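# Unplug the clipped cord from the power strip

## Task

Pull out the plug of the cord that the power strip's wire clip holds, finish without either gripper holding any other loose object, and leave the plug away from the wire clip.

## Robot and tools

Robot: two arms, left_arm and right_arm, each with a two-finger gripper and a wrist camera. In the scene frame the origin is at table height, halfway between the nominal bases; +x points out over the table, +z up, and left_arm sits on the +y side (these names are not image sides). Actual base positions: left_arm (-0.032, +0.227, 0) m, right_arm (-0.006, -0.341, 0) m, each turned slightly about z.

Frames: reported end_effector_position (m) and end_effector_quat_wxyz are in the scene frame. Every offset you send is along the axes of that arm's own Hand target. A gripper's fingers point along its +z and part along its y. The reported point sits between the finger pads, roughly 1 cm short of the tips.

Motion numbers: one row is 14 numbers, each in [-1, 1], covering both arms even if one is idle: left dx, dy, dz, rx, ry, rz, opening, then right dx, dy, dz, rx, ry, rz, opening. The first six per arm are an offset from that arm's Hand target at the start of the action or move, not a pose; 1.0 equals 0.6 m of travel or 180 degrees of turn, and rx, ry, rz form one rotation vector. Opening is absolute: +1 fully open (0.094 m), -1 shut. Sending an offset twice moves the arm twice. Six zeros re-request the current Hand target, which also pulls a gripper that settled short back toward it. Zero as an opening means half open, so to keep a gripper unchanged resend its current command (shown under Tool commands).

execute_actions(actions, cameras): actions is a list of actions; each action is a table of up to 15 rows, one per 1/30 s step; a short table repeats its final row to fill 15 steps. All rows of an action count from the same starting Hand target. An empty list returns state plus images. cameras lists names to show, ["all"] or [].

move(target, speed, blend, opening_speed, grip_force, blocking, cameras): target is one 14-number row or up to 15 rows, every row counted from the Hand targets at the start of the move. Paths are straight, end together, take at least 0.5 s and are cut off after 10 s. speed: m/s, 0.002 to 2.9, default 0.25 (turning up to twice that in rad/s), one value or one per row. blend: metres of corner rounding for a list; 0 stops at each row. opening_speed: change per second on the -1..+1 scale, at least 0.2, good for slow closing on delicate items. grip_force: newtons per pad, 10 to 50, one value or one per arm; it persists, and lower values close slowly. blocking=false returns after about 0.5 s while the move continues. Moves do not avoid obstacles or the other arm, and grippers lag and overshoot more at speed. The result adds a move: line; done means at rest within 10 mm and 2 degrees; other words are off_target, moving, held, fault; limits=paced means a pose was clipped, limits=held that steps were withheld.

wait(seconds 0 to 10, cameras): lets time pass with commands held. stop(cameras): brakes a running move. zoom_image(camera, region): camera is cam_high, cam_left_wrist or cam_right_wrist; region [x0, y0, x1, y1] in pixels, at most 504 by 504, from the latest image. read_manual(section): licence text only. finished_scene(scene): ends the scene for good; pass this scene's number and make no further call in that reply.

Cameras: cam_high, cam_low, cam_left_wrist, cam_right_wrist, each 672x504; wrist cameras are fisheye. Calibration matrices are given but may be a few millimetres or degrees off.

Reading results: Hand target is the last commanded pose after clipping; the next offset counts from it. Friction and load can leave a gripper a few cm off target with no contact. Orientation commands are limited to 40 degrees from the measured orientation per step. grip_measured uses the opening scale; empty, it reads a bit wide; on a gripped hard part it reads a little below the part's width; it follows the command even after contact, so it does not reveal the touch. To release, command well above grip_measured. Joint torques include gravity, carry per-arm offsets and noise, and joints 1 to 3 wrap at ±28 N m. Joint velocities may read within noise.

Avoid: contact or squeezing between the two arms or grippers; fast hits on the table, strip or fixtures; pushing far past a contact (to end a press, command back past the gripper); dropping or releasing moving parts; anything leaving the table; strain on a wrist camera cable; paths passing near an arm's own base (swing around it). Motors heat when holding loads, stretched out, or straining: MOTOR HOT appears at 75 °C, at 90 °C the arm folds and stops working, at 100 °C it falls. A loose object may get a brief nudge occasionally. The unplugged state must hold after the robot lets go.

Each tool is called after "Call:" as name([rows], argument=value, ...), one row to a line, values as JSON.

## Session

I'll start by looking at the practice scene.

Call:
execute_actions(actions=[])

Scene clock: 0.00 s.
left_arm: end_effector_position=(+0.3341, +0.0288, +0.2542) grip_measured=+1.000 end_effector_quat_wxyz=(+0.387, -0.094, +0.898, -0.190) | right_arm: end_effector_position=(+0.3260, -0.2949, +0.1810) grip_measured=+1.000 end_effector_quat_wxyz=(+0.530, +0.057, +0.823, +0.196)
Joint positions: left_arm=[-0.529 1.396 1.291 -0.588 -0.171 -0.701 0.094] | right_arm=[-0.072 0.919 0.454 0.081 -0.279 0.313 0.094]
Joint velocities: within noise
Joint torques (N m): no reading
Motor temperatures (°C): left_arm=[28 28 40 25 27 27 24] | right_arm=[25 29 37 35 26 25 25]
Heat: left arm: 40 °C; right arm: 37 °C.
Hand target: left_arm +0.3345, +0.0297, +0.2621; +0.395, -0.094, +0.893, -0.192 | right_arm +0.3271, -0.2948, +0.1885; +0.539, +0.053, +0.818, +0.196
Tool commands: left_gripper/opening=+1.0 right_gripper/opening=+1.0

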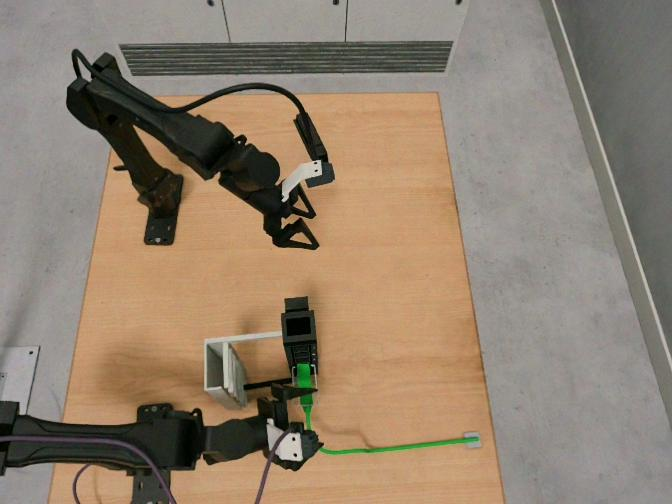

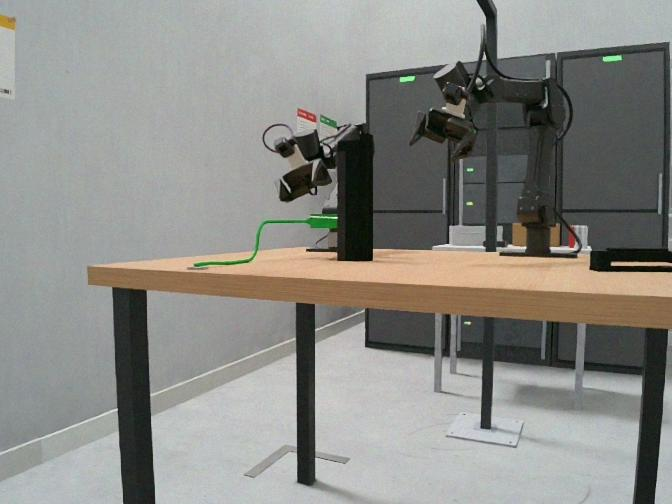

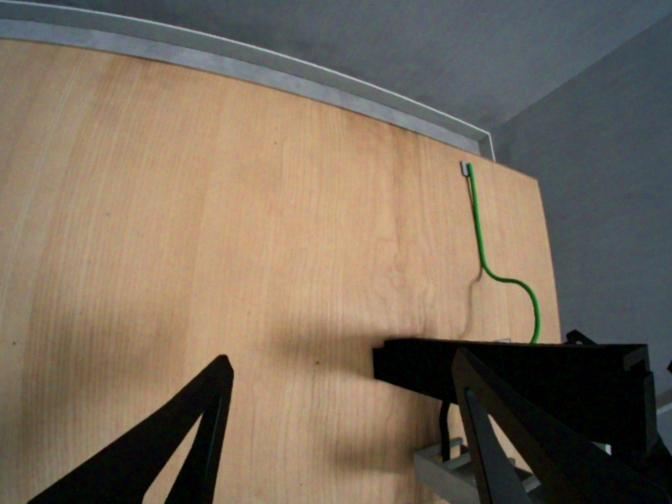

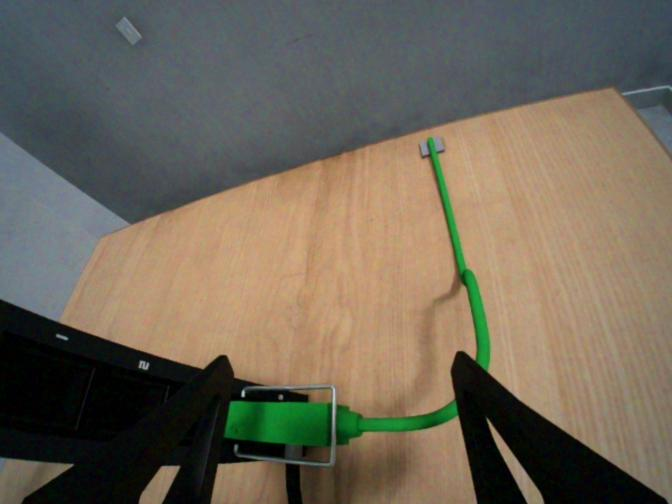

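Call:
zoom_image(camera="cam_high", region=[190, 280, 360, 480])

Call:
zoom_image(camera="cam_low", region=[240, 100, 420, 290])

Call:
zoom_image(camera="cam_right_wrist", region=[0, 280, 504, 504])

Call:
zoom_image(camera="cam_left_wrist", region=[340, 280, 672, 504])

Scaled by 2.520 from the camera's 672x504 image, which has a finer 960x720 frame.

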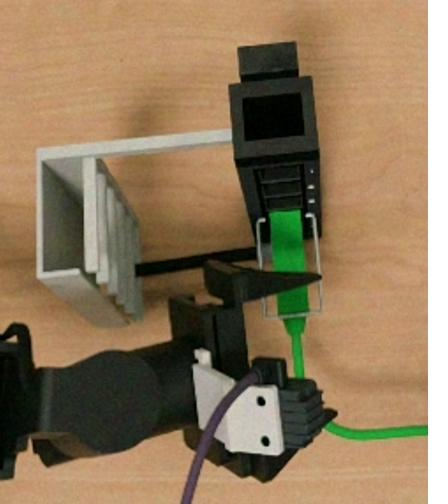

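Scaled by 2.653 from the camera's 672x504 image, which has a finer 960x720 frame.

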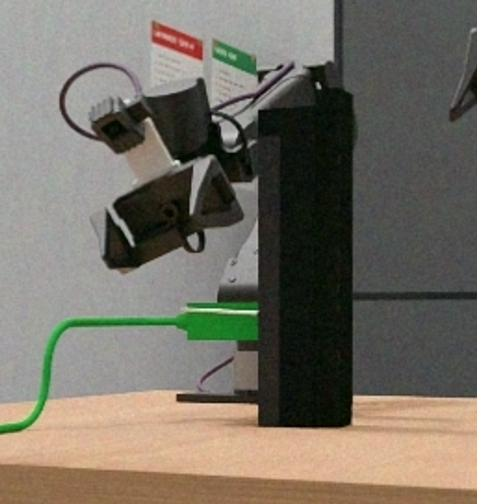

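Scaled by 1.000.

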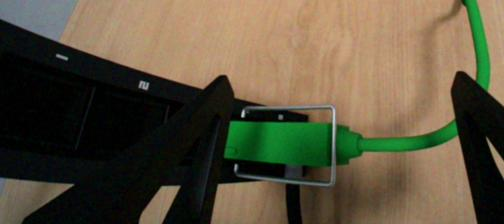

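Scaled by 1.518 from the camera's 672x504 image, which has a finer 960x720 frame.

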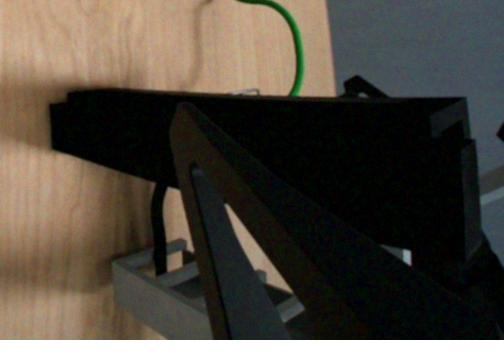

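Call:
zoom_image(camera="cam_right_wrist", region=[210, 340, 410, 500])

Call:
zoom_image(camera="cam_low", region=[290, 195, 390, 275])

Call:
zoom_image(camera="cam_high", region=[260, 290, 350, 440])

Call:
zoom_image(camera="cam_right_wrist", region=[0, 290, 240, 490])

Scaled by 2.520 from the camera's 672x504 image, which has a finer 960x720 frame.

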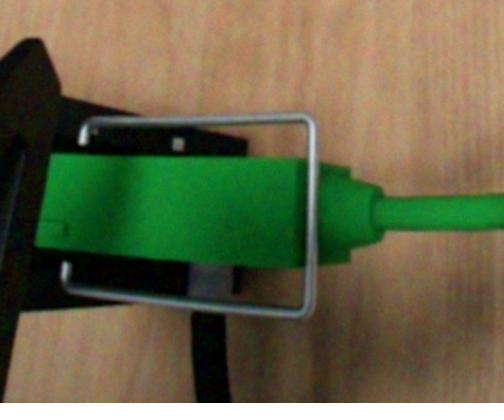

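Scaled by 5.040 from the camera's 672x504 image, which has a finer 960x720 frame.

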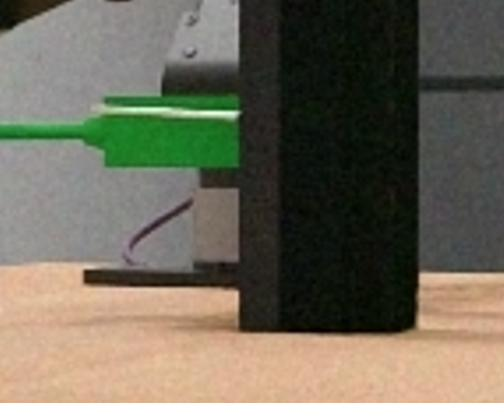

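Scaled by 3.360 from the camera's 672x504 image, which has a finer 960x720 frame.

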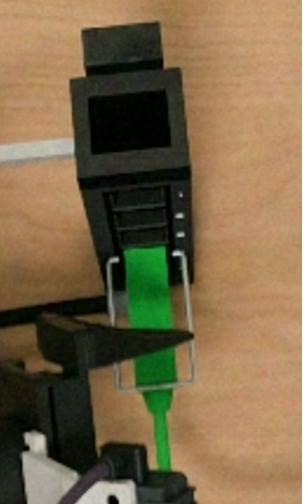

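Scaled by 2.100 from the camera's 672x504 image, which has a finer 960x720 frame.

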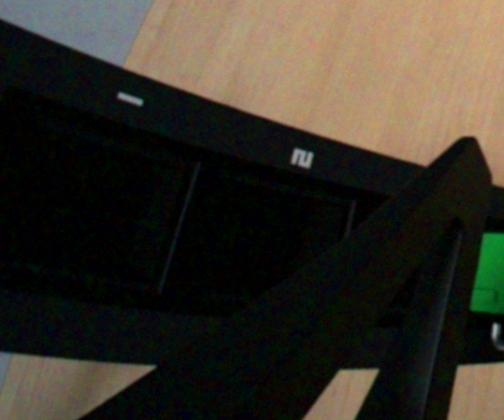

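Call:
zoom_image(camera="cam_high", region=[190, 320, 300, 420])

Call:
zoom_image(camera="cam_left_wrist", region=[360, 380, 560, 504])

Call:
zoom_image(camera="cam_low", region=[180, 100, 420, 290])

Call:
zoom_image(camera="cam_right_wrist", region=[380, 110, 530, 430])

Scaled by 4.582 from the camera's 672x504 image, which has a finer 960x720 frame.

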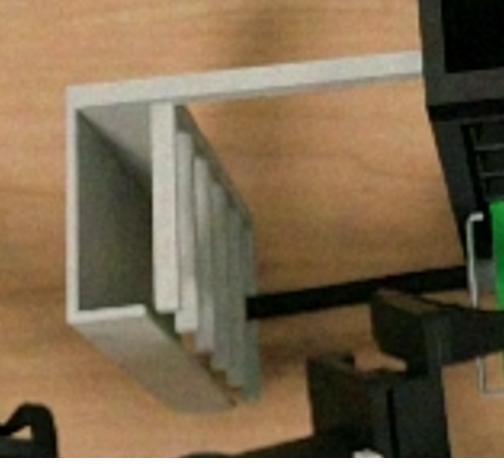

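Scaled by 2.520 from the camera's 672x504 image, which has a finer 960x720 frame.

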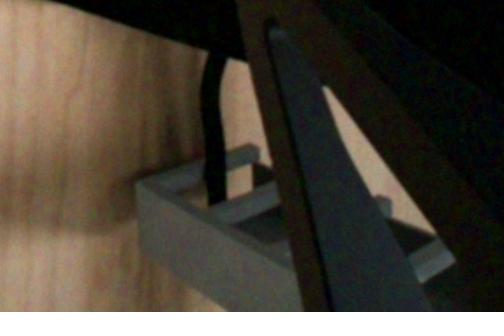

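Scaled by 2.100 from the camera's 672x504 image, which has a finer 960x720 frame.

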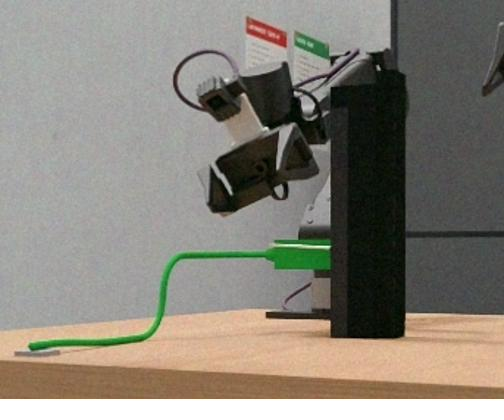

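Scaled by 1.575 from the camera's 672x504 image, which has a finer 960x720 frame.

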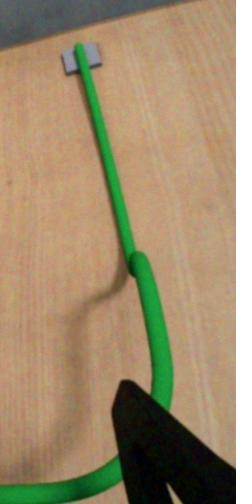

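Call:
move(target=[0,0,0,0,0,0,1, 0.10947,-0.01513,-0.10372,-0.2181,0.0730,-0.2190,1], speed=0.2, cameras=["all"])

Scene clock: 341.83 s.
left_arm: end_effector_position=(+0.3341, +0.0288, +0.2542) grip_measured=+1.000 end_effector_quat_wxyz=(+0.387, -0.094, +0.898, -0.190) | right_arm: end_effector_position=(+0.2392, -0.2961, +0.1416) grip_measured=+1.000 end_effector_quat_wxyz=(+0.455, -0.419, +0.736, +0.275)
Joint positions: left_arm=[-0.529 1.396 1.291 -0.588 -0.171 -0.701 0.094] | right_arm=[-0.59 1.335 0.751 -1.032 -1.12 -1.595 0.094]
Joint torques (N m): left_arm=[0.03 -6.53 7.32 1.48 -0.13 0.03] | right_arm=[-0.55 -2.82 7.98 0.12 -0.59 -0.13]
Motor temperatures (°C): left_arm=[26 29 48 36 27 27 24] | right_arm=[25 28 44 44 26 24 24]
Heat: left arm: 48 °C; right arm: 44 °C.
Hand target: left_arm +0.3345, +0.0297, +0.2621; +0.395, -0.094, +0.893, -0.192 | right_arm +0.2449, -0.2999, +0.1499; +0.465, -0.422, +0.730, +0.269
Off the commanded pose: left_arm 0.008 m, 1 deg | right_arm 0.011 m, 2 deg.
move: off_target (right_arm)
camera_calibration:
cam_right_wrist: T_world_to_cam=[[0.854017, -0.519011, -0.0358159, -0.357201], [-0.44284, -0.689094, -0.573622, 0.0366889], [0.273036, 0.505744, -0.818337, 0.302976], [0, 0, 0, 1]] pos_world=[0.23858, -0.313338, 0.256189]

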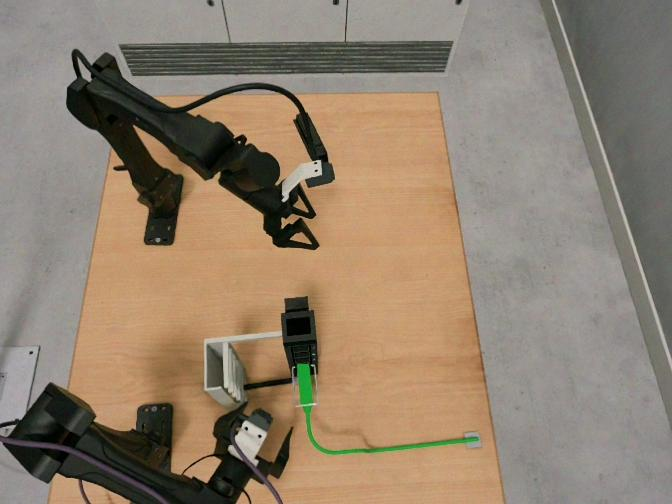

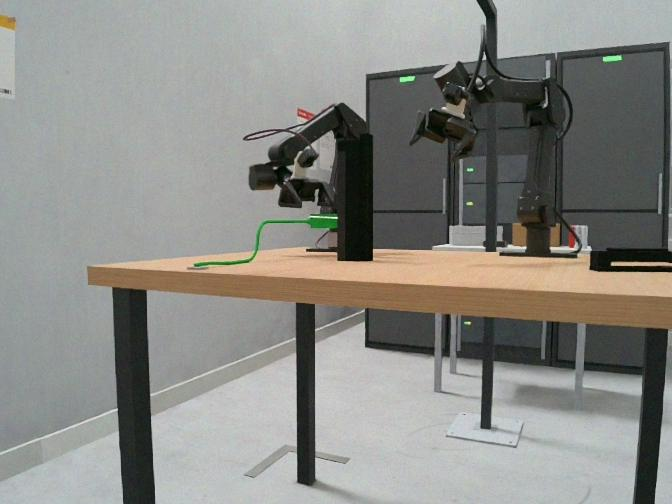

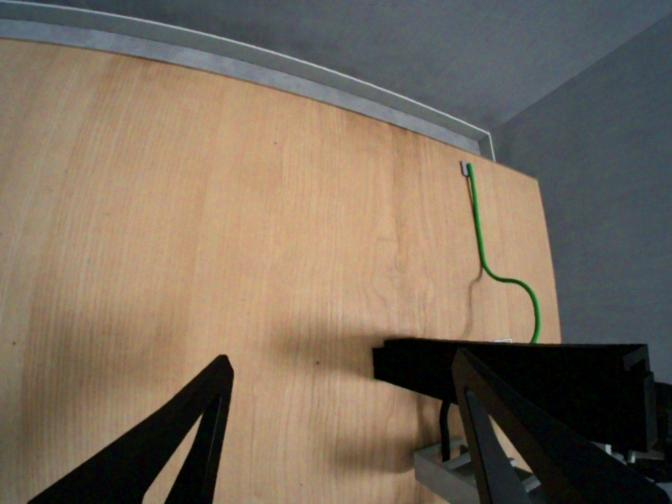

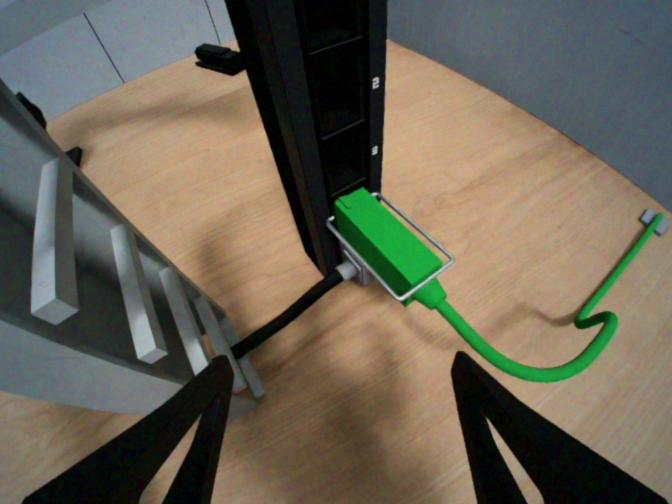

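Call:
zoom_image(camera="cam_right_wrist", region=[300, 160, 480, 340])

Call:
zoom_image(camera="cam_high", region=[190, 290, 340, 500])

Scaled by 2.800 from the camera's 672x504 image, which has a finer 960x720 frame.

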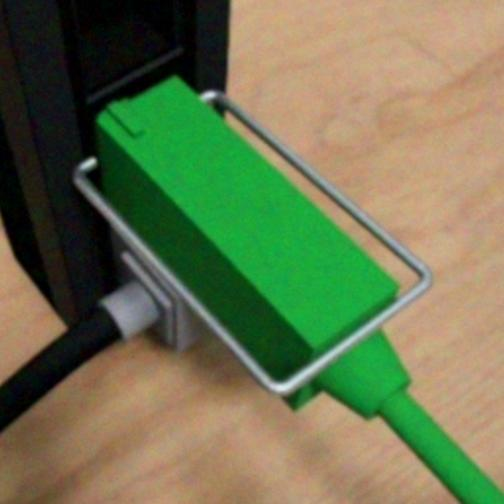

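Scaled by 2.400 from the camera's 672x504 image, which has a finer 960x720 frame.

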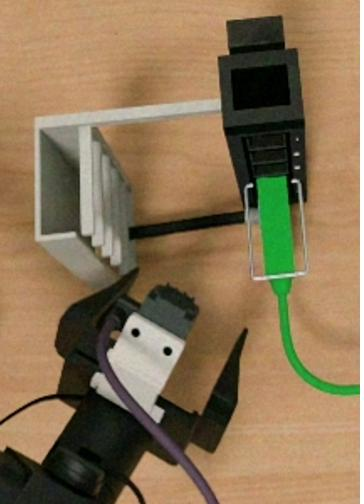

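Call:
move(target=[0,0,0,0,0,0,1, 0.04845,-0.05732,0.07673,0,-0.0556,0,-0.98], speed=0.12, cameras=["cam_right_wrist", "cam_low", "cam_high"])

Scene clock: 425.40 s.
left_arm: end_effector_position=(+0.3341, +0.0288, +0.2542) grip_measured=+1.000 end_effector_quat_wxyz=(+0.387, -0.094, +0.898, -0.190) | right_arm: end_effector_position=(+0.2928, -0.2974, +0.0971) grip_measured=-0.971 end_effector_quat_wxyz=(+0.518, -0.397, +0.698, +0.297)
Joint positions: left_arm=[-0.529 1.396 1.291 -0.588 -0.171 -0.701 0.094] | right_arm=[-0.524 1.609 0.656 -0.398 -1.271 -1.337 0.001]
Joint torques (N m): left_arm=[-0.28 -6.63 7.3 1.51 -0.12 0.05] | right_arm=[0.65 -6.97 3.66 0.71 -0.75 0.05]
Motor temperatures (°C): left_arm=[26 29 49 36 27 27 24] | right_arm=[25 28 43 37 27 24 24]
Heat: left arm: 49 °C; right arm: 43 °C.
Hand target: left_arm +0.3345, +0.0297, +0.2621; +0.395, -0.094, +0.893, -0.192 | right_arm +0.2894, -0.2915, +0.1041; +0.527, -0.397, +0.687, +0.305
Off the commanded pose: left_arm 0.008 m, 1 deg | right_arm 0.010 m, 2 deg.
move: done
camera_calibration:
cam_right_wrist: T_world_to_cam=[[0.849013, -0.528013, -0.0194678, -0.408182], [-0.390513, -0.602249, -0.696273, 0.0564552], [0.355917, 0.598747, -0.717513, 0.246155], [0, 0, 0, 1]] pos_world=[0.280988, -0.32891, 0.207981]
Images, in order (width x height): cam_high 672x504, cam_low 672x504, cam_right_wrist 672x504.

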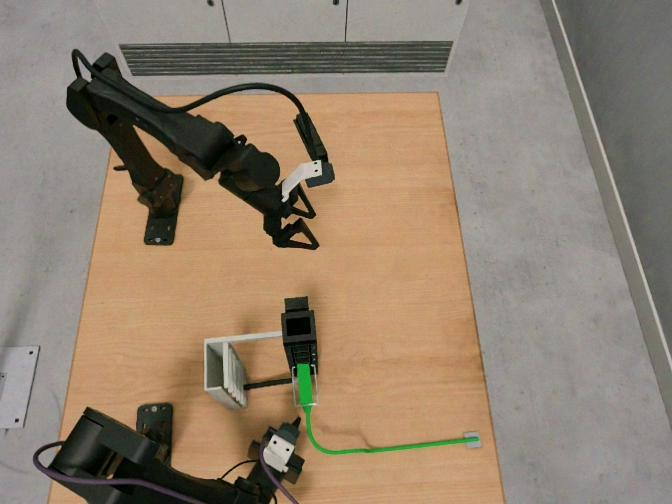

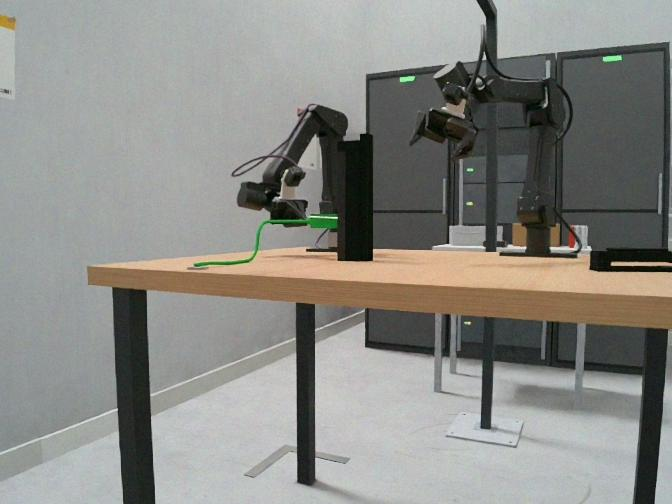

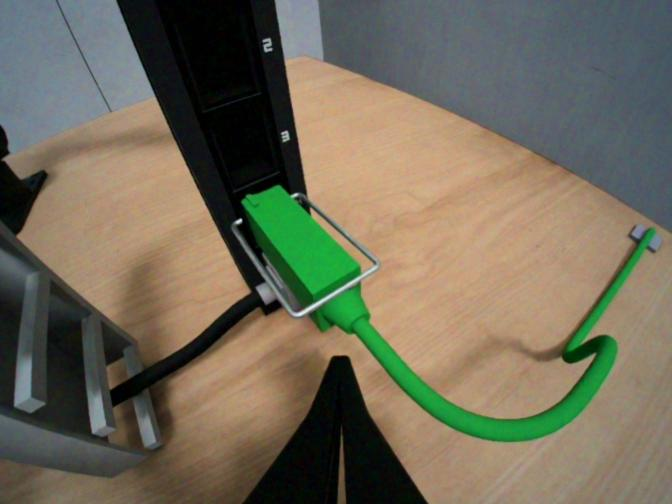

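Call:
zoom_image(camera="cam_right_wrist", region=[220, 170, 420, 370])

Call:
zoom_image(camera="cam_low", region=[250, 180, 390, 280])

Scaled by 2.520 from the camera's 672x504 image, which has a finer 960x720 frame.

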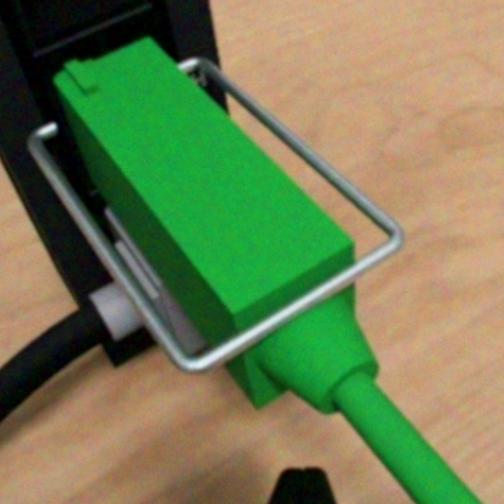

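Scaled by 3.600 from the camera's 672x504 image, which has a finer 960x720 frame.

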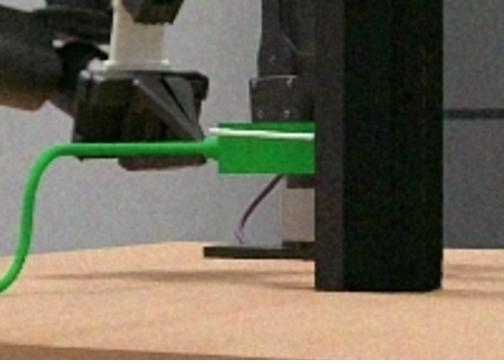

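Call:
move(target=[0,0,0,0,0,0,1, -0.0022,0.03732,-0.01028,0,0,0,-0.98], speed=0.08, cameras=["cam_right_wrist"])

Scene clock: 483.53 s.
left_arm: end_effector_position=(+0.3341, +0.0288, +0.2542) grip_measured=+1.000 end_effector_quat_wxyz=(+0.387, -0.094, +0.898, -0.190) | right_arm: end_effector_position=(+0.2714, -0.2864, +0.1002) grip_measured=-0.971 end_effector_quat_wxyz=(+0.516, -0.399, +0.696, +0.301)
Joint positions: left_arm=[-0.529 1.396 1.291 -0.588 -0.171 -0.701 0.094] | right_arm=[-0.524 1.523 0.588 -0.451 -1.275 -1.369 0.001]
Joint torques (N m): left_arm=[0.03 -6.31 7.35 1.52 -0.19 0.08] | right_arm=[-0.66 -6.22 3.85 0.44 -0.76 -0.15]
Heat: left arm: 50 °C; right arm: 40 °C.
Hand target: left_arm +0.3345, +0.0297, +0.2621; +0.395, -0.094, +0.893, -0.192 | right_arm +0.2672, -0.2852, +0.1070; +0.527, -0.397, +0.687, +0.305
Off the commanded pose: left_arm 0.008 m, 1 deg | right_arm 0.008 m, 2 deg.
move: done
camera_calibration:
cam_right_wrist: T_world_to_cam=[[0.85405, -0.519619, -0.0243824, -0.382546], [-0.38716, -0.603637, -0.696943, 0.0555207], [0.347427, 0.604664, -0.716712, 0.253389], [0, 0, 0, 1]] pos_world=[0.260175, -0.318479, 0.210974]
Images, in order (width x height): cam_right_wrist 672x504.

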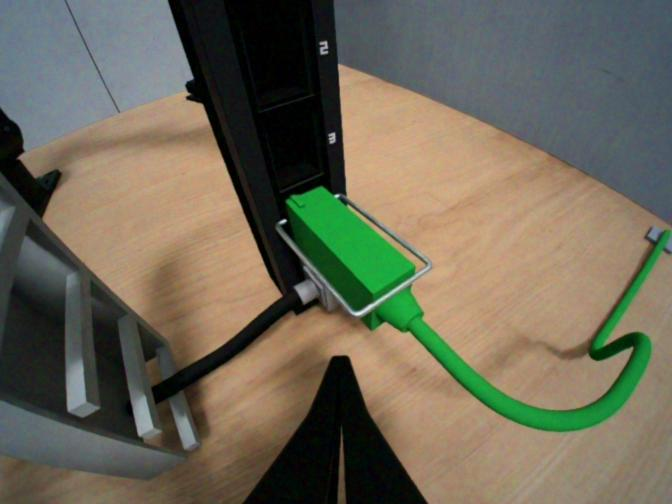

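Call:
zoom_image(camera="cam_right_wrist", region=[260, 180, 460, 380])

Scaled by 2.520 from the camera's 672x504 image, which has a finer 960x720 frame.

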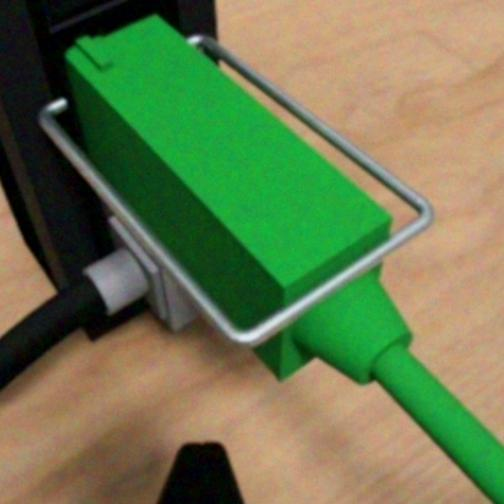

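Call:
move(target=[0,0,0,0,0,0,1, -0.0005,-0.00383,0.04178,0,0,0,-0.98], speed=0.05, cameras=["cam_right_wrist", "cam_low"])

Scene clock: 502.83 s.
left_arm: end_effector_position=(+0.3341, +0.0288, +0.2542) grip_measured=+1.000 end_effector_quat_wxyz=(+0.387, -0.094, +0.898, -0.190) | right_arm: end_effector_position=(+0.2855, -0.2696, +0.0975) grip_measured=-0.971 end_effector_quat_wxyz=(+0.524, -0.393, +0.692, +0.302)
Joint positions: left_arm=[-0.529 1.396 1.291 -0.588 -0.171 -0.701 0.094] | right_arm=[-0.43 1.503 0.495 -0.045 -1.257 -1.024 0.001]
Joint torques (N m): left_arm=[0.14 -6.38 7.01 1.48 -0.15 0.08] | right_arm=[0.59 -6.31 3.73 1.09 -0.52 0.05]
Heat: left arm: 50 °C; right arm: 40 °C.
Hand target: left_arm +0.3345, +0.0297, +0.2621; +0.395, -0.094, +0.893, -0.192 | right_arm +0.2814, -0.2653, +0.1009; +0.527, -0.397, +0.687, +0.305
Off the commanded pose: left_arm 0.008 m, 1 deg | right_arm 0.007 m, 1 deg.
move: done
camera_calibration:
cam_right_wrist: T_world_to_cam=[[0.849665, -0.526849, -0.0223476, -0.386845], [-0.384114, -0.589323, -0.710743, 0.0735835], [0.361284, 0.612477, -0.703097, 0.233196], [0, 0, 0, 1]] pos_world=[0.272703, -0.303272, 0.207613]
Images, in order (width x height): cam_low 672x504, cam_right_wrist 672x504.

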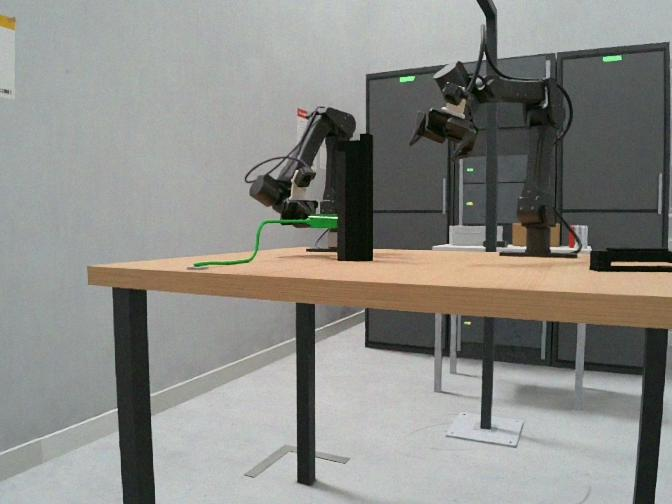

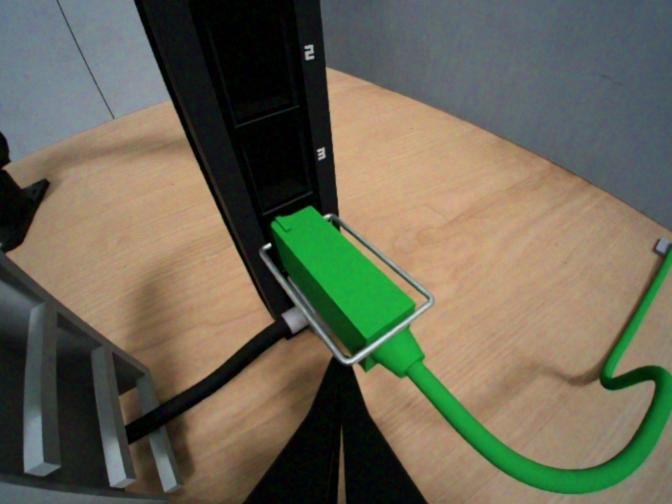

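Call:
zoom_image(camera="cam_right_wrist", region=[260, 240, 460, 440])

Call:
zoom_image(camera="cam_low", region=[250, 180, 390, 280])

Scaled by 2.520 from the camera's 672x504 image, which has a finer 960x720 frame.

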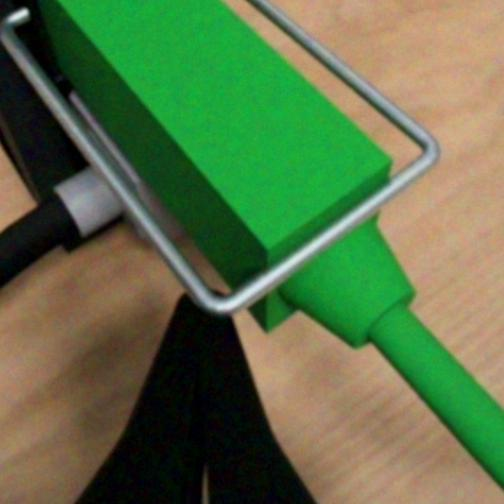

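Scaled by 3.600 from the camera's 672x504 image, which has a finer 960x720 frame.

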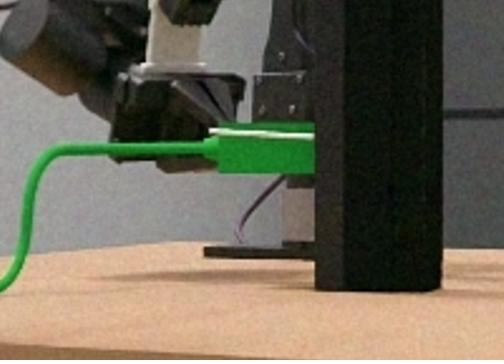

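Call:
move(target=[0,0,0,0,0,0,1, -0.02973,0.00167,-0.00498,0,0,0,-0.98], speed=0.04, cameras=["cam_right_wrist", "cam_low"])

Scene clock: 532.97 s.
left_arm: end_effector_position=(+0.3341, +0.0288, +0.2542) grip_measured=+1.000 end_effector_quat_wxyz=(+0.387, -0.094, +0.898, -0.190) | right_arm: end_effector_position=(+0.2822, -0.2690, +0.1050) grip_measured=-0.971 end_effector_quat_wxyz=(+0.516, -0.388, +0.704, +0.295)
Joint positions: left_arm=[-0.529 1.396 1.291 -0.588 -0.171 -0.701 0.094] | right_arm=[-0.425 1.432 0.495 -0.102 -1.225 -0.996 0.001]
Joint torques (N m): left_arm=[-0.13 -6.46 7.06 1.51 -0.16 0.1] | right_arm=[0.87 -6.05 6.31 0.92 -0.75 0.04]
Heat: left arm: 50 °C; right arm: 40 °C.
Hand target: left_arm +0.3345, +0.0297, +0.2621; +0.395, -0.094, +0.893, -0.192 | right_arm +0.2814, -0.2634, +0.1189; +0.527, -0.397, +0.687, +0.305
Off the commanded pose: left_arm 0.008 m, 1 deg | right_arm 0.015 m, 3 deg.
move: off_target (right_arm)
camera_calibration:
cam_right_wrist: T_world_to_cam=[[0.839215, -0.542958, -0.0302585, -0.384088], [-0.409227, -0.593913, -0.692676, 0.0820752], [0.358123, 0.593687, -0.720614, 0.236914], [0, 0, 0, 1]] pos_world=[0.271076, -0.300451, 0.215953]
Images, in order (width x height): cam_low 672x504, cam_right_wrist 672x504.

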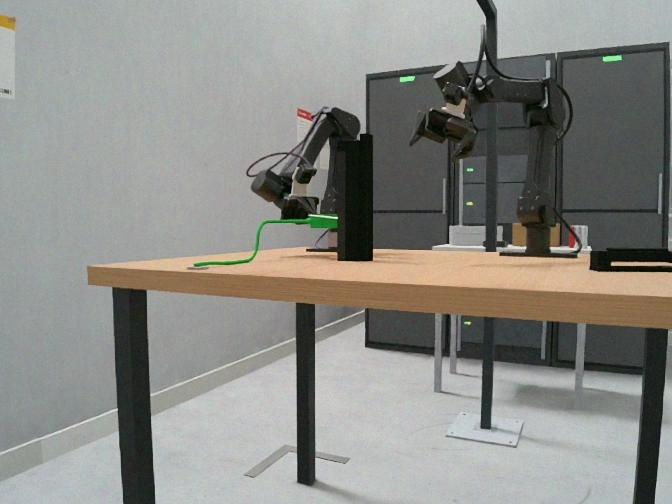

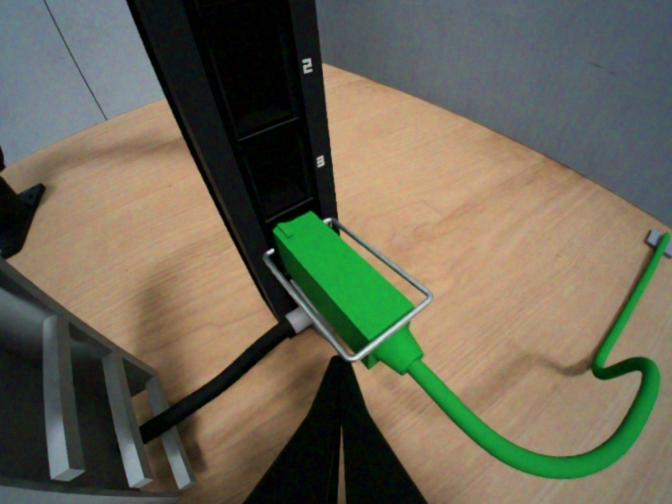

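Call:
zoom_image(camera="cam_right_wrist", region=[240, 200, 460, 420])

Call:
zoom_image(camera="cam_low", region=[250, 180, 390, 280])

Scaled by 2.291 from the camera's 672x504 image, which has a finer 960x720 frame.

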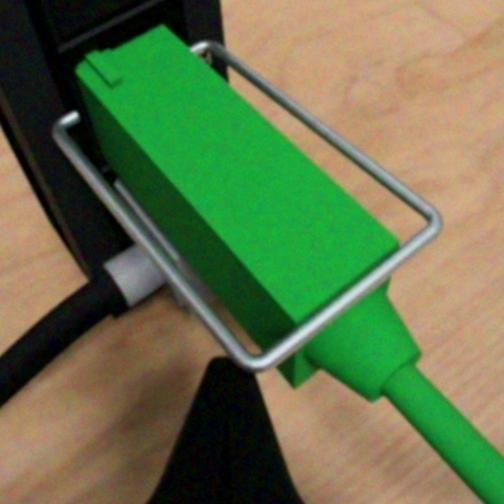

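Scaled by 3.600 from the camera's 672x504 image, which has a finer 960x720 frame.

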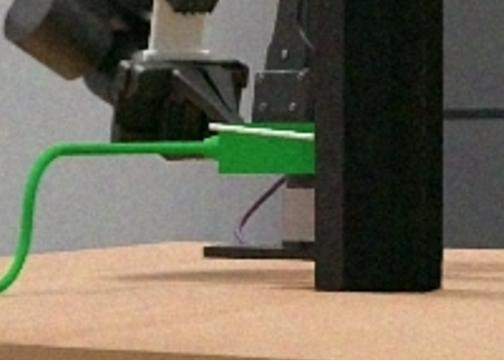

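Call:
move([
  [0,0,0,0,0,0,1, 0.03221,0,0.00864,0,0,0,-0.98],
  [0,0,0,0,0,0,1, 0.03152,-0.00268,0.01123,-0.08053,0.00005,-0.0216,-0.98],
], speed=0.05, cameras=["cam_right_wrist", "cam_low"])

Scene clock: 562.10 s.
left_arm: end_effector_position=(+0.3341, +0.0288, +0.2542) grip_measured=+1.000 end_effector_quat_wxyz=(+0.387, -0.094, +0.898, -0.190) | right_arm: end_effector_position=(+0.2782, -0.2632, +0.0954) grip_measured=-0.971 end_effector_quat_wxyz=(+0.477, -0.480, +0.637, +0.370)
Joint positions: left_arm=[-0.529 1.396 1.291 -0.588 -0.171 -0.701 0.094] | right_arm=[-0.421 1.826 0.881 -0.959 -1.279 -1.905 0.001]
Joint torques (N m): left_arm=[-0.08 -6.49 7.41 1.49 -0.14 0] | right_arm=[0.5 -5.41 6.2 -0.32 -0.59 -0.14]
Heat: left arm: 50 °C; right arm: 41 °C.
Hand target: left_arm +0.3345, +0.0297, +0.2621; +0.395, -0.094, +0.893, -0.192 | right_arm +0.2836, -0.2627, +0.0988; +0.483, -0.483, +0.629, +0.371
Off the commanded pose: left_arm 0.008 m, 1 deg | right_arm 0.006 m, 1 deg.
move: done
camera_calibration:
cam_right_wrist: T_world_to_cam=[[0.95779, -0.286014, -0.0288793, -0.343414], [-0.221639, -0.670745, -0.707798, 0.00620919], [0.18307, 0.684323, -0.705824, 0.299107], [0, 0, 0, 1]] pos_world=[0.275537, -0.298742, 0.205594]
Images, in order (width x height): cam_low 672x504, cam_right_wrist 672x504.

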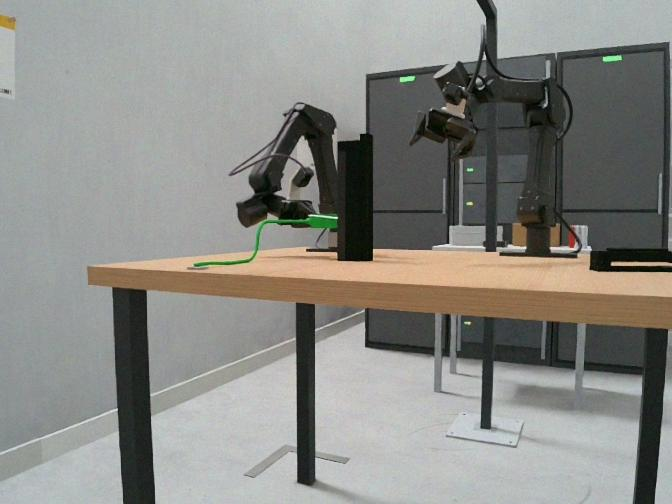

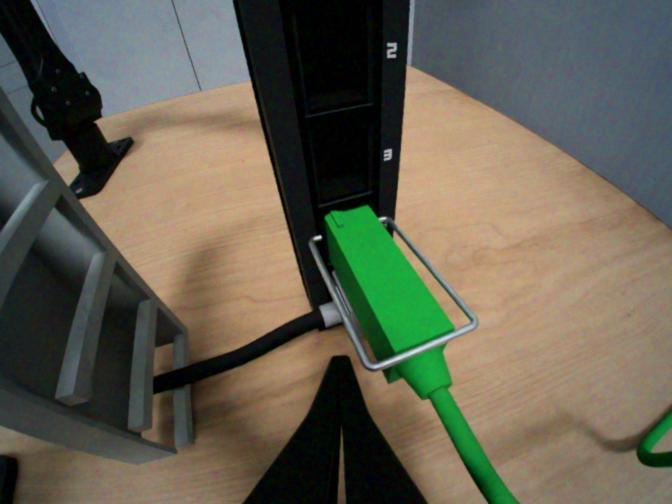

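Call:
zoom_image(camera="cam_right_wrist", region=[260, 200, 480, 420])

Call:
zoom_image(camera="cam_low", region=[250, 180, 390, 280])

Scaled by 2.291 from the camera's 672x504 image, which has a finer 960x720 frame.

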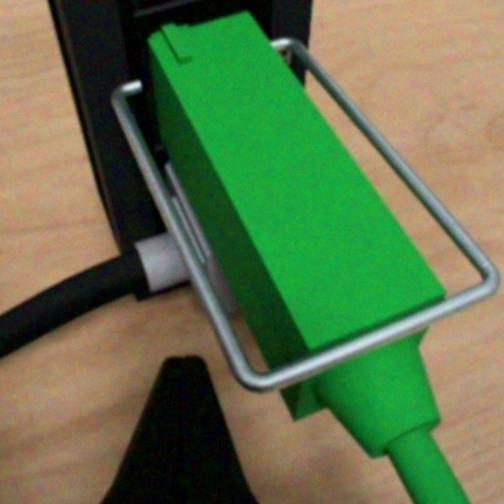

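Scaled by 3.600 from the camera's 672x504 image, which has a finer 960x720 frame.

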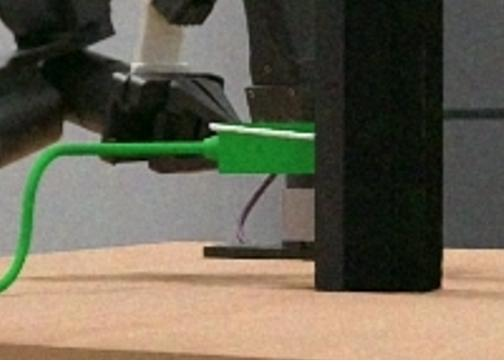

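Call:
move(target=[0,0,0,0,0,0,1, 0,-0.0175,0,0,0,0,-0.98], speed=0.04, cameras=["cam_right_wrist", "cam_low"])

Scene clock: 575.10 s.
left_arm: end_effector_position=(+0.3341, +0.0288, +0.2542) grip_measured=+1.000 end_effector_quat_wxyz=(+0.387, -0.094, +0.898, -0.190) | right_arm: end_effector_position=(+0.2886, -0.2672, +0.0953) grip_measured=-0.971 end_effector_quat_wxyz=(+0.479, -0.484, +0.635, +0.366)
Joint positions: left_arm=[-0.529 1.396 1.291 -0.588 -0.171 -0.701 0.094] | right_arm=[-0.421 1.856 0.924 -0.961 -1.278 -1.905 0.001]
Joint torques (N m): left_arm=[-0.08 -6.43 7.17 1.53 -0.14 0.13] | right_arm=[0.79 -5.72 6.24 -0.28 -0.6 -0.04]
Heat: left arm: 50 °C; right arm: 41 °C.
Hand target: left_arm +0.3345, +0.0297, +0.2621; +0.395, -0.094, +0.893, -0.192 | right_arm +0.2937, -0.2654, +0.0988; +0.483, -0.483, +0.629, +0.371
Off the commanded pose: left_arm 0.008 m, 1 deg | right_arm 0.006 m, 1 deg.
move: done
camera_calibration:
cam_right_wrist: T_world_to_cam=[[0.958123, -0.285841, -0.0171638, -0.355698], [-0.213733, -0.673957, -0.707177, 0.00263417], [0.190573, 0.681232, -0.706828, 0.297039], [0, 0, 0, 1]] pos_world=[0.284758, -0.30225, 0.205713]
Images, in order (width x height): cam_low 672x504, cam_right_wrist 672x504.

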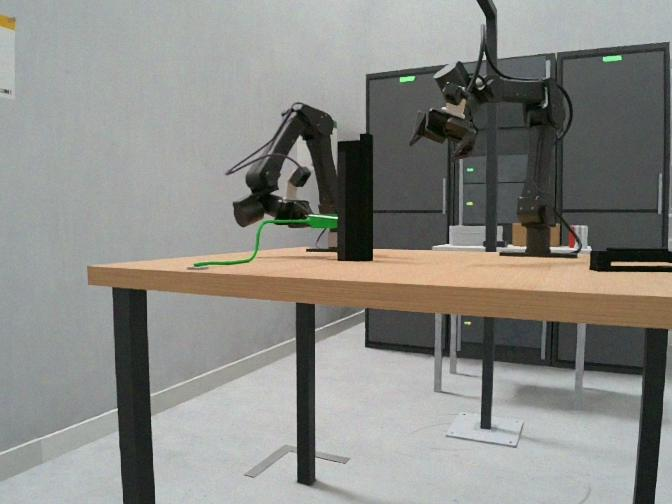

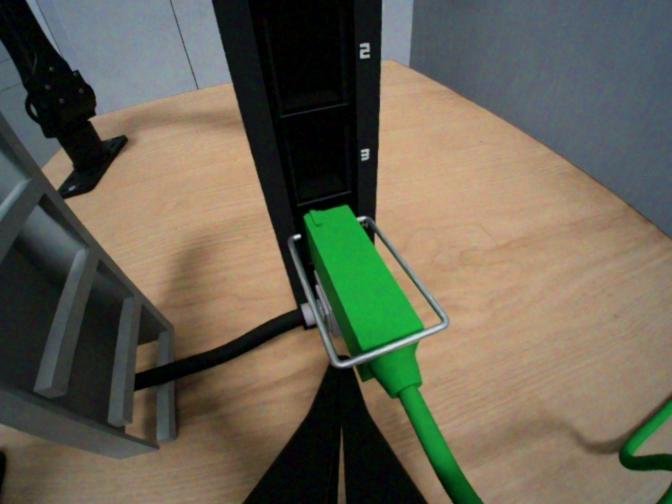

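Call:
move(target=[0,0,0,0,0,0,1, -0.06417,0.00277,-0.00653,0,0,0,-0.98], speed=0.05, cameras=["cam_right_wrist", "cam_low"])

Scene clock: 585.50 s.
left_arm: end_effector_position=(+0.3341, +0.0288, +0.2542) grip_measured=+1.000 end_effector_quat_wxyz=(+0.387, -0.094, +0.898, -0.190) | right_arm: end_effector_position=(+0.2873, -0.2611, +0.1188) grip_measured=-0.971 end_effector_quat_wxyz=(+0.464, -0.483, +0.641, +0.375)
Joint positions: left_arm=[-0.529 1.396 1.291 -0.588 -0.171 -0.701 0.094] | right_arm=[-0.397 1.786 0.964 -1.046 -1.264 -1.847 0.001]
Joint torques (N m): left_arm=[-0.05 -6.38 7.23 1.51 -0.17 0.08] | right_arm=[0.59 -8.92 6.78 -0.33 -0.79 0.08]
Heat: left arm: 50 °C; right arm: 41 °C.
Hand target: left_arm +0.3345, +0.0297, +0.2621; +0.395, -0.094, +0.893, -0.192 | right_arm +0.2937, -0.2591, +0.1370; +0.483, -0.483, +0.629, +0.371
Off the commanded pose: left_arm 0.008 m, 1 deg | right_arm 0.019 m, 3 deg.
move: off_target (right_arm)
camera_calibration:
cam_right_wrist: T_world_to_cam=[[0.960292, -0.274609, -0.0492844, -0.346069], [-0.23058, -0.681711, -0.694336, 0.0242962], [0.157073, 0.678129, -0.717961, 0.319949], [0, 0, 0, 1]] pos_world=[0.287674, -0.295438, 0.229525]
Images, in order (width x height): cam_low 672x504, cam_right_wrist 672x504.

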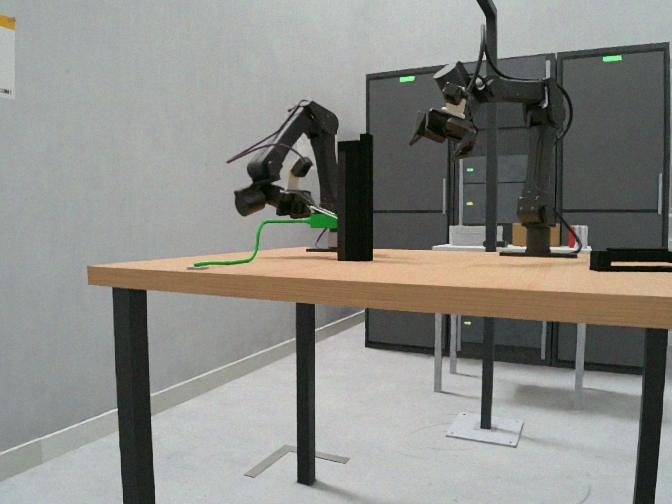

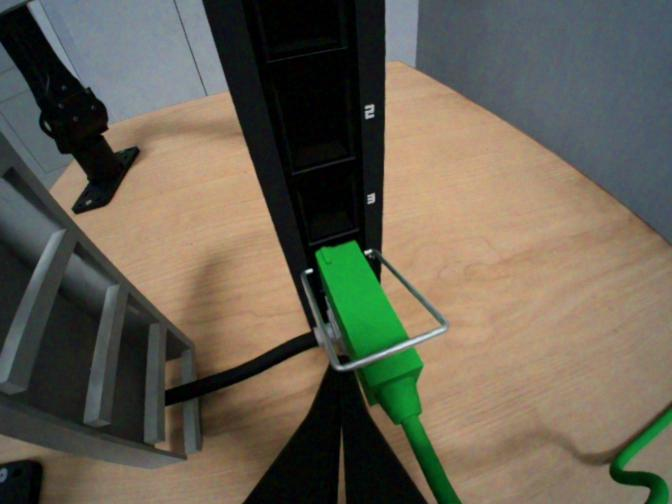

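Call:
move(target=[0,0,0,0,0,0,1, -0.05128,0.00468,0.01103,0,0,0,-0.98], speed=0.05, cameras=["cam_right_wrist", "cam_low"])

Call:
zoom_image(camera="cam_low", region=[250, 160, 390, 280])

Scene clock: 592.23 s.
left_arm: end_effector_position=(+0.3341, +0.0288, +0.2542) grip_measured=+1.000 end_effector_quat_wxyz=(+0.387, -0.094, +0.898, -0.190) | right_arm: end_effector_position=(+0.2890, -0.2470, +0.1476) grip_measured=-0.971 end_effector_quat_wxyz=(+0.461, -0.476, +0.646, +0.380)
Joint positions: left_arm=[-0.529 1.396 1.291 -0.588 -0.171 -0.701 0.094] | right_arm=[-0.345 1.674 0.973 -1.002 -1.277 -1.654 0.001]
Joint torques (N m): left_arm=[-0.18 -6.34 7.25 1.48 -0.17 0.06] | right_arm=[0.61 -8.51 6.99 0.15 -0.77 0]
Heat: left arm: 50 °C; right arm: 41 °C.
Hand target: left_arm +0.3345, +0.0297, +0.2621; +0.395, -0.094, +0.893, -0.192 | right_arm +0.2947, -0.2445, +0.1650; +0.483, -0.483, +0.629, +0.371
Off the commanded pose: left_arm 0.008 m, 1 deg | right_arm 0.019 m, 3 deg.
move: off_target (right_arm)
camera_calibration:
cam_right_wrist: T_world_to_cam=[[0.957599, -0.279934, -0.0681256, -0.340238], [-0.247046, -0.676181, -0.69408, 0.0604472], [0.148231, 0.68148, -0.716667, 0.333931], [0, 0, 0, 1]] pos_world=[0.291246, -0.281939, 0.258094]
Images, in order (width x height): cam_low 672x504, cam_right_wrist 672x504.

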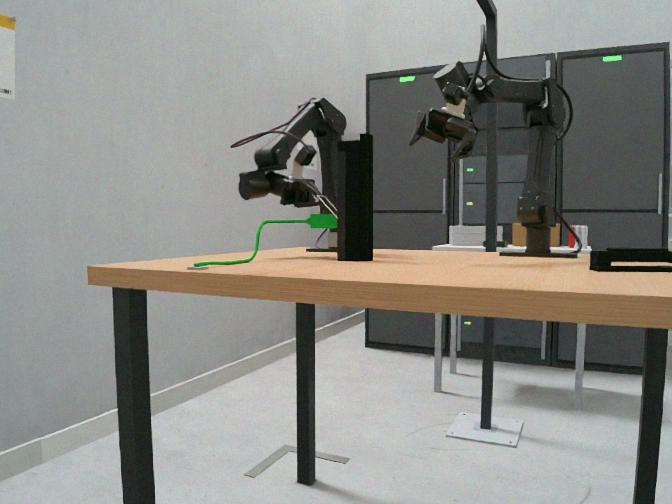

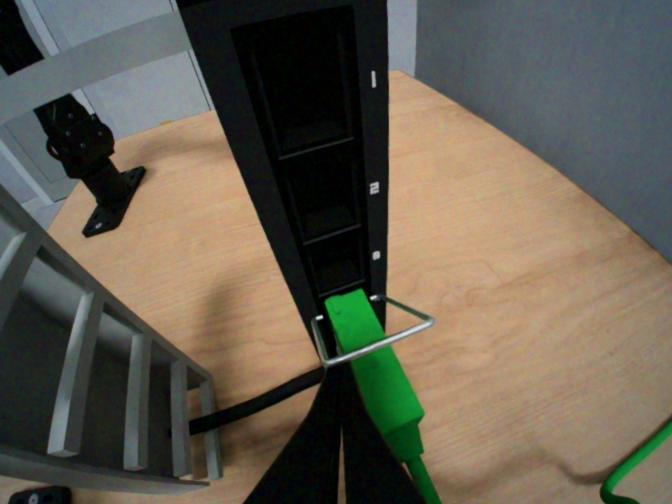

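Scaled by 3.600 from the camera's 672x504 image, which has a finer 960x720 frame.

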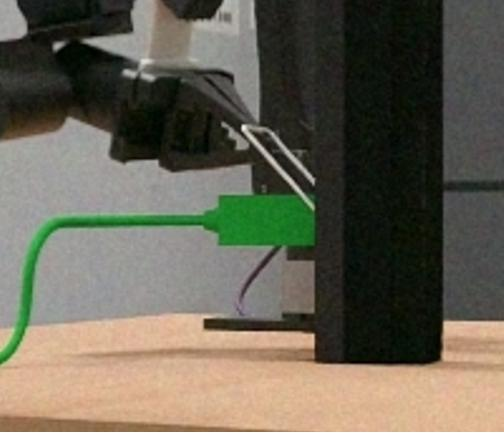

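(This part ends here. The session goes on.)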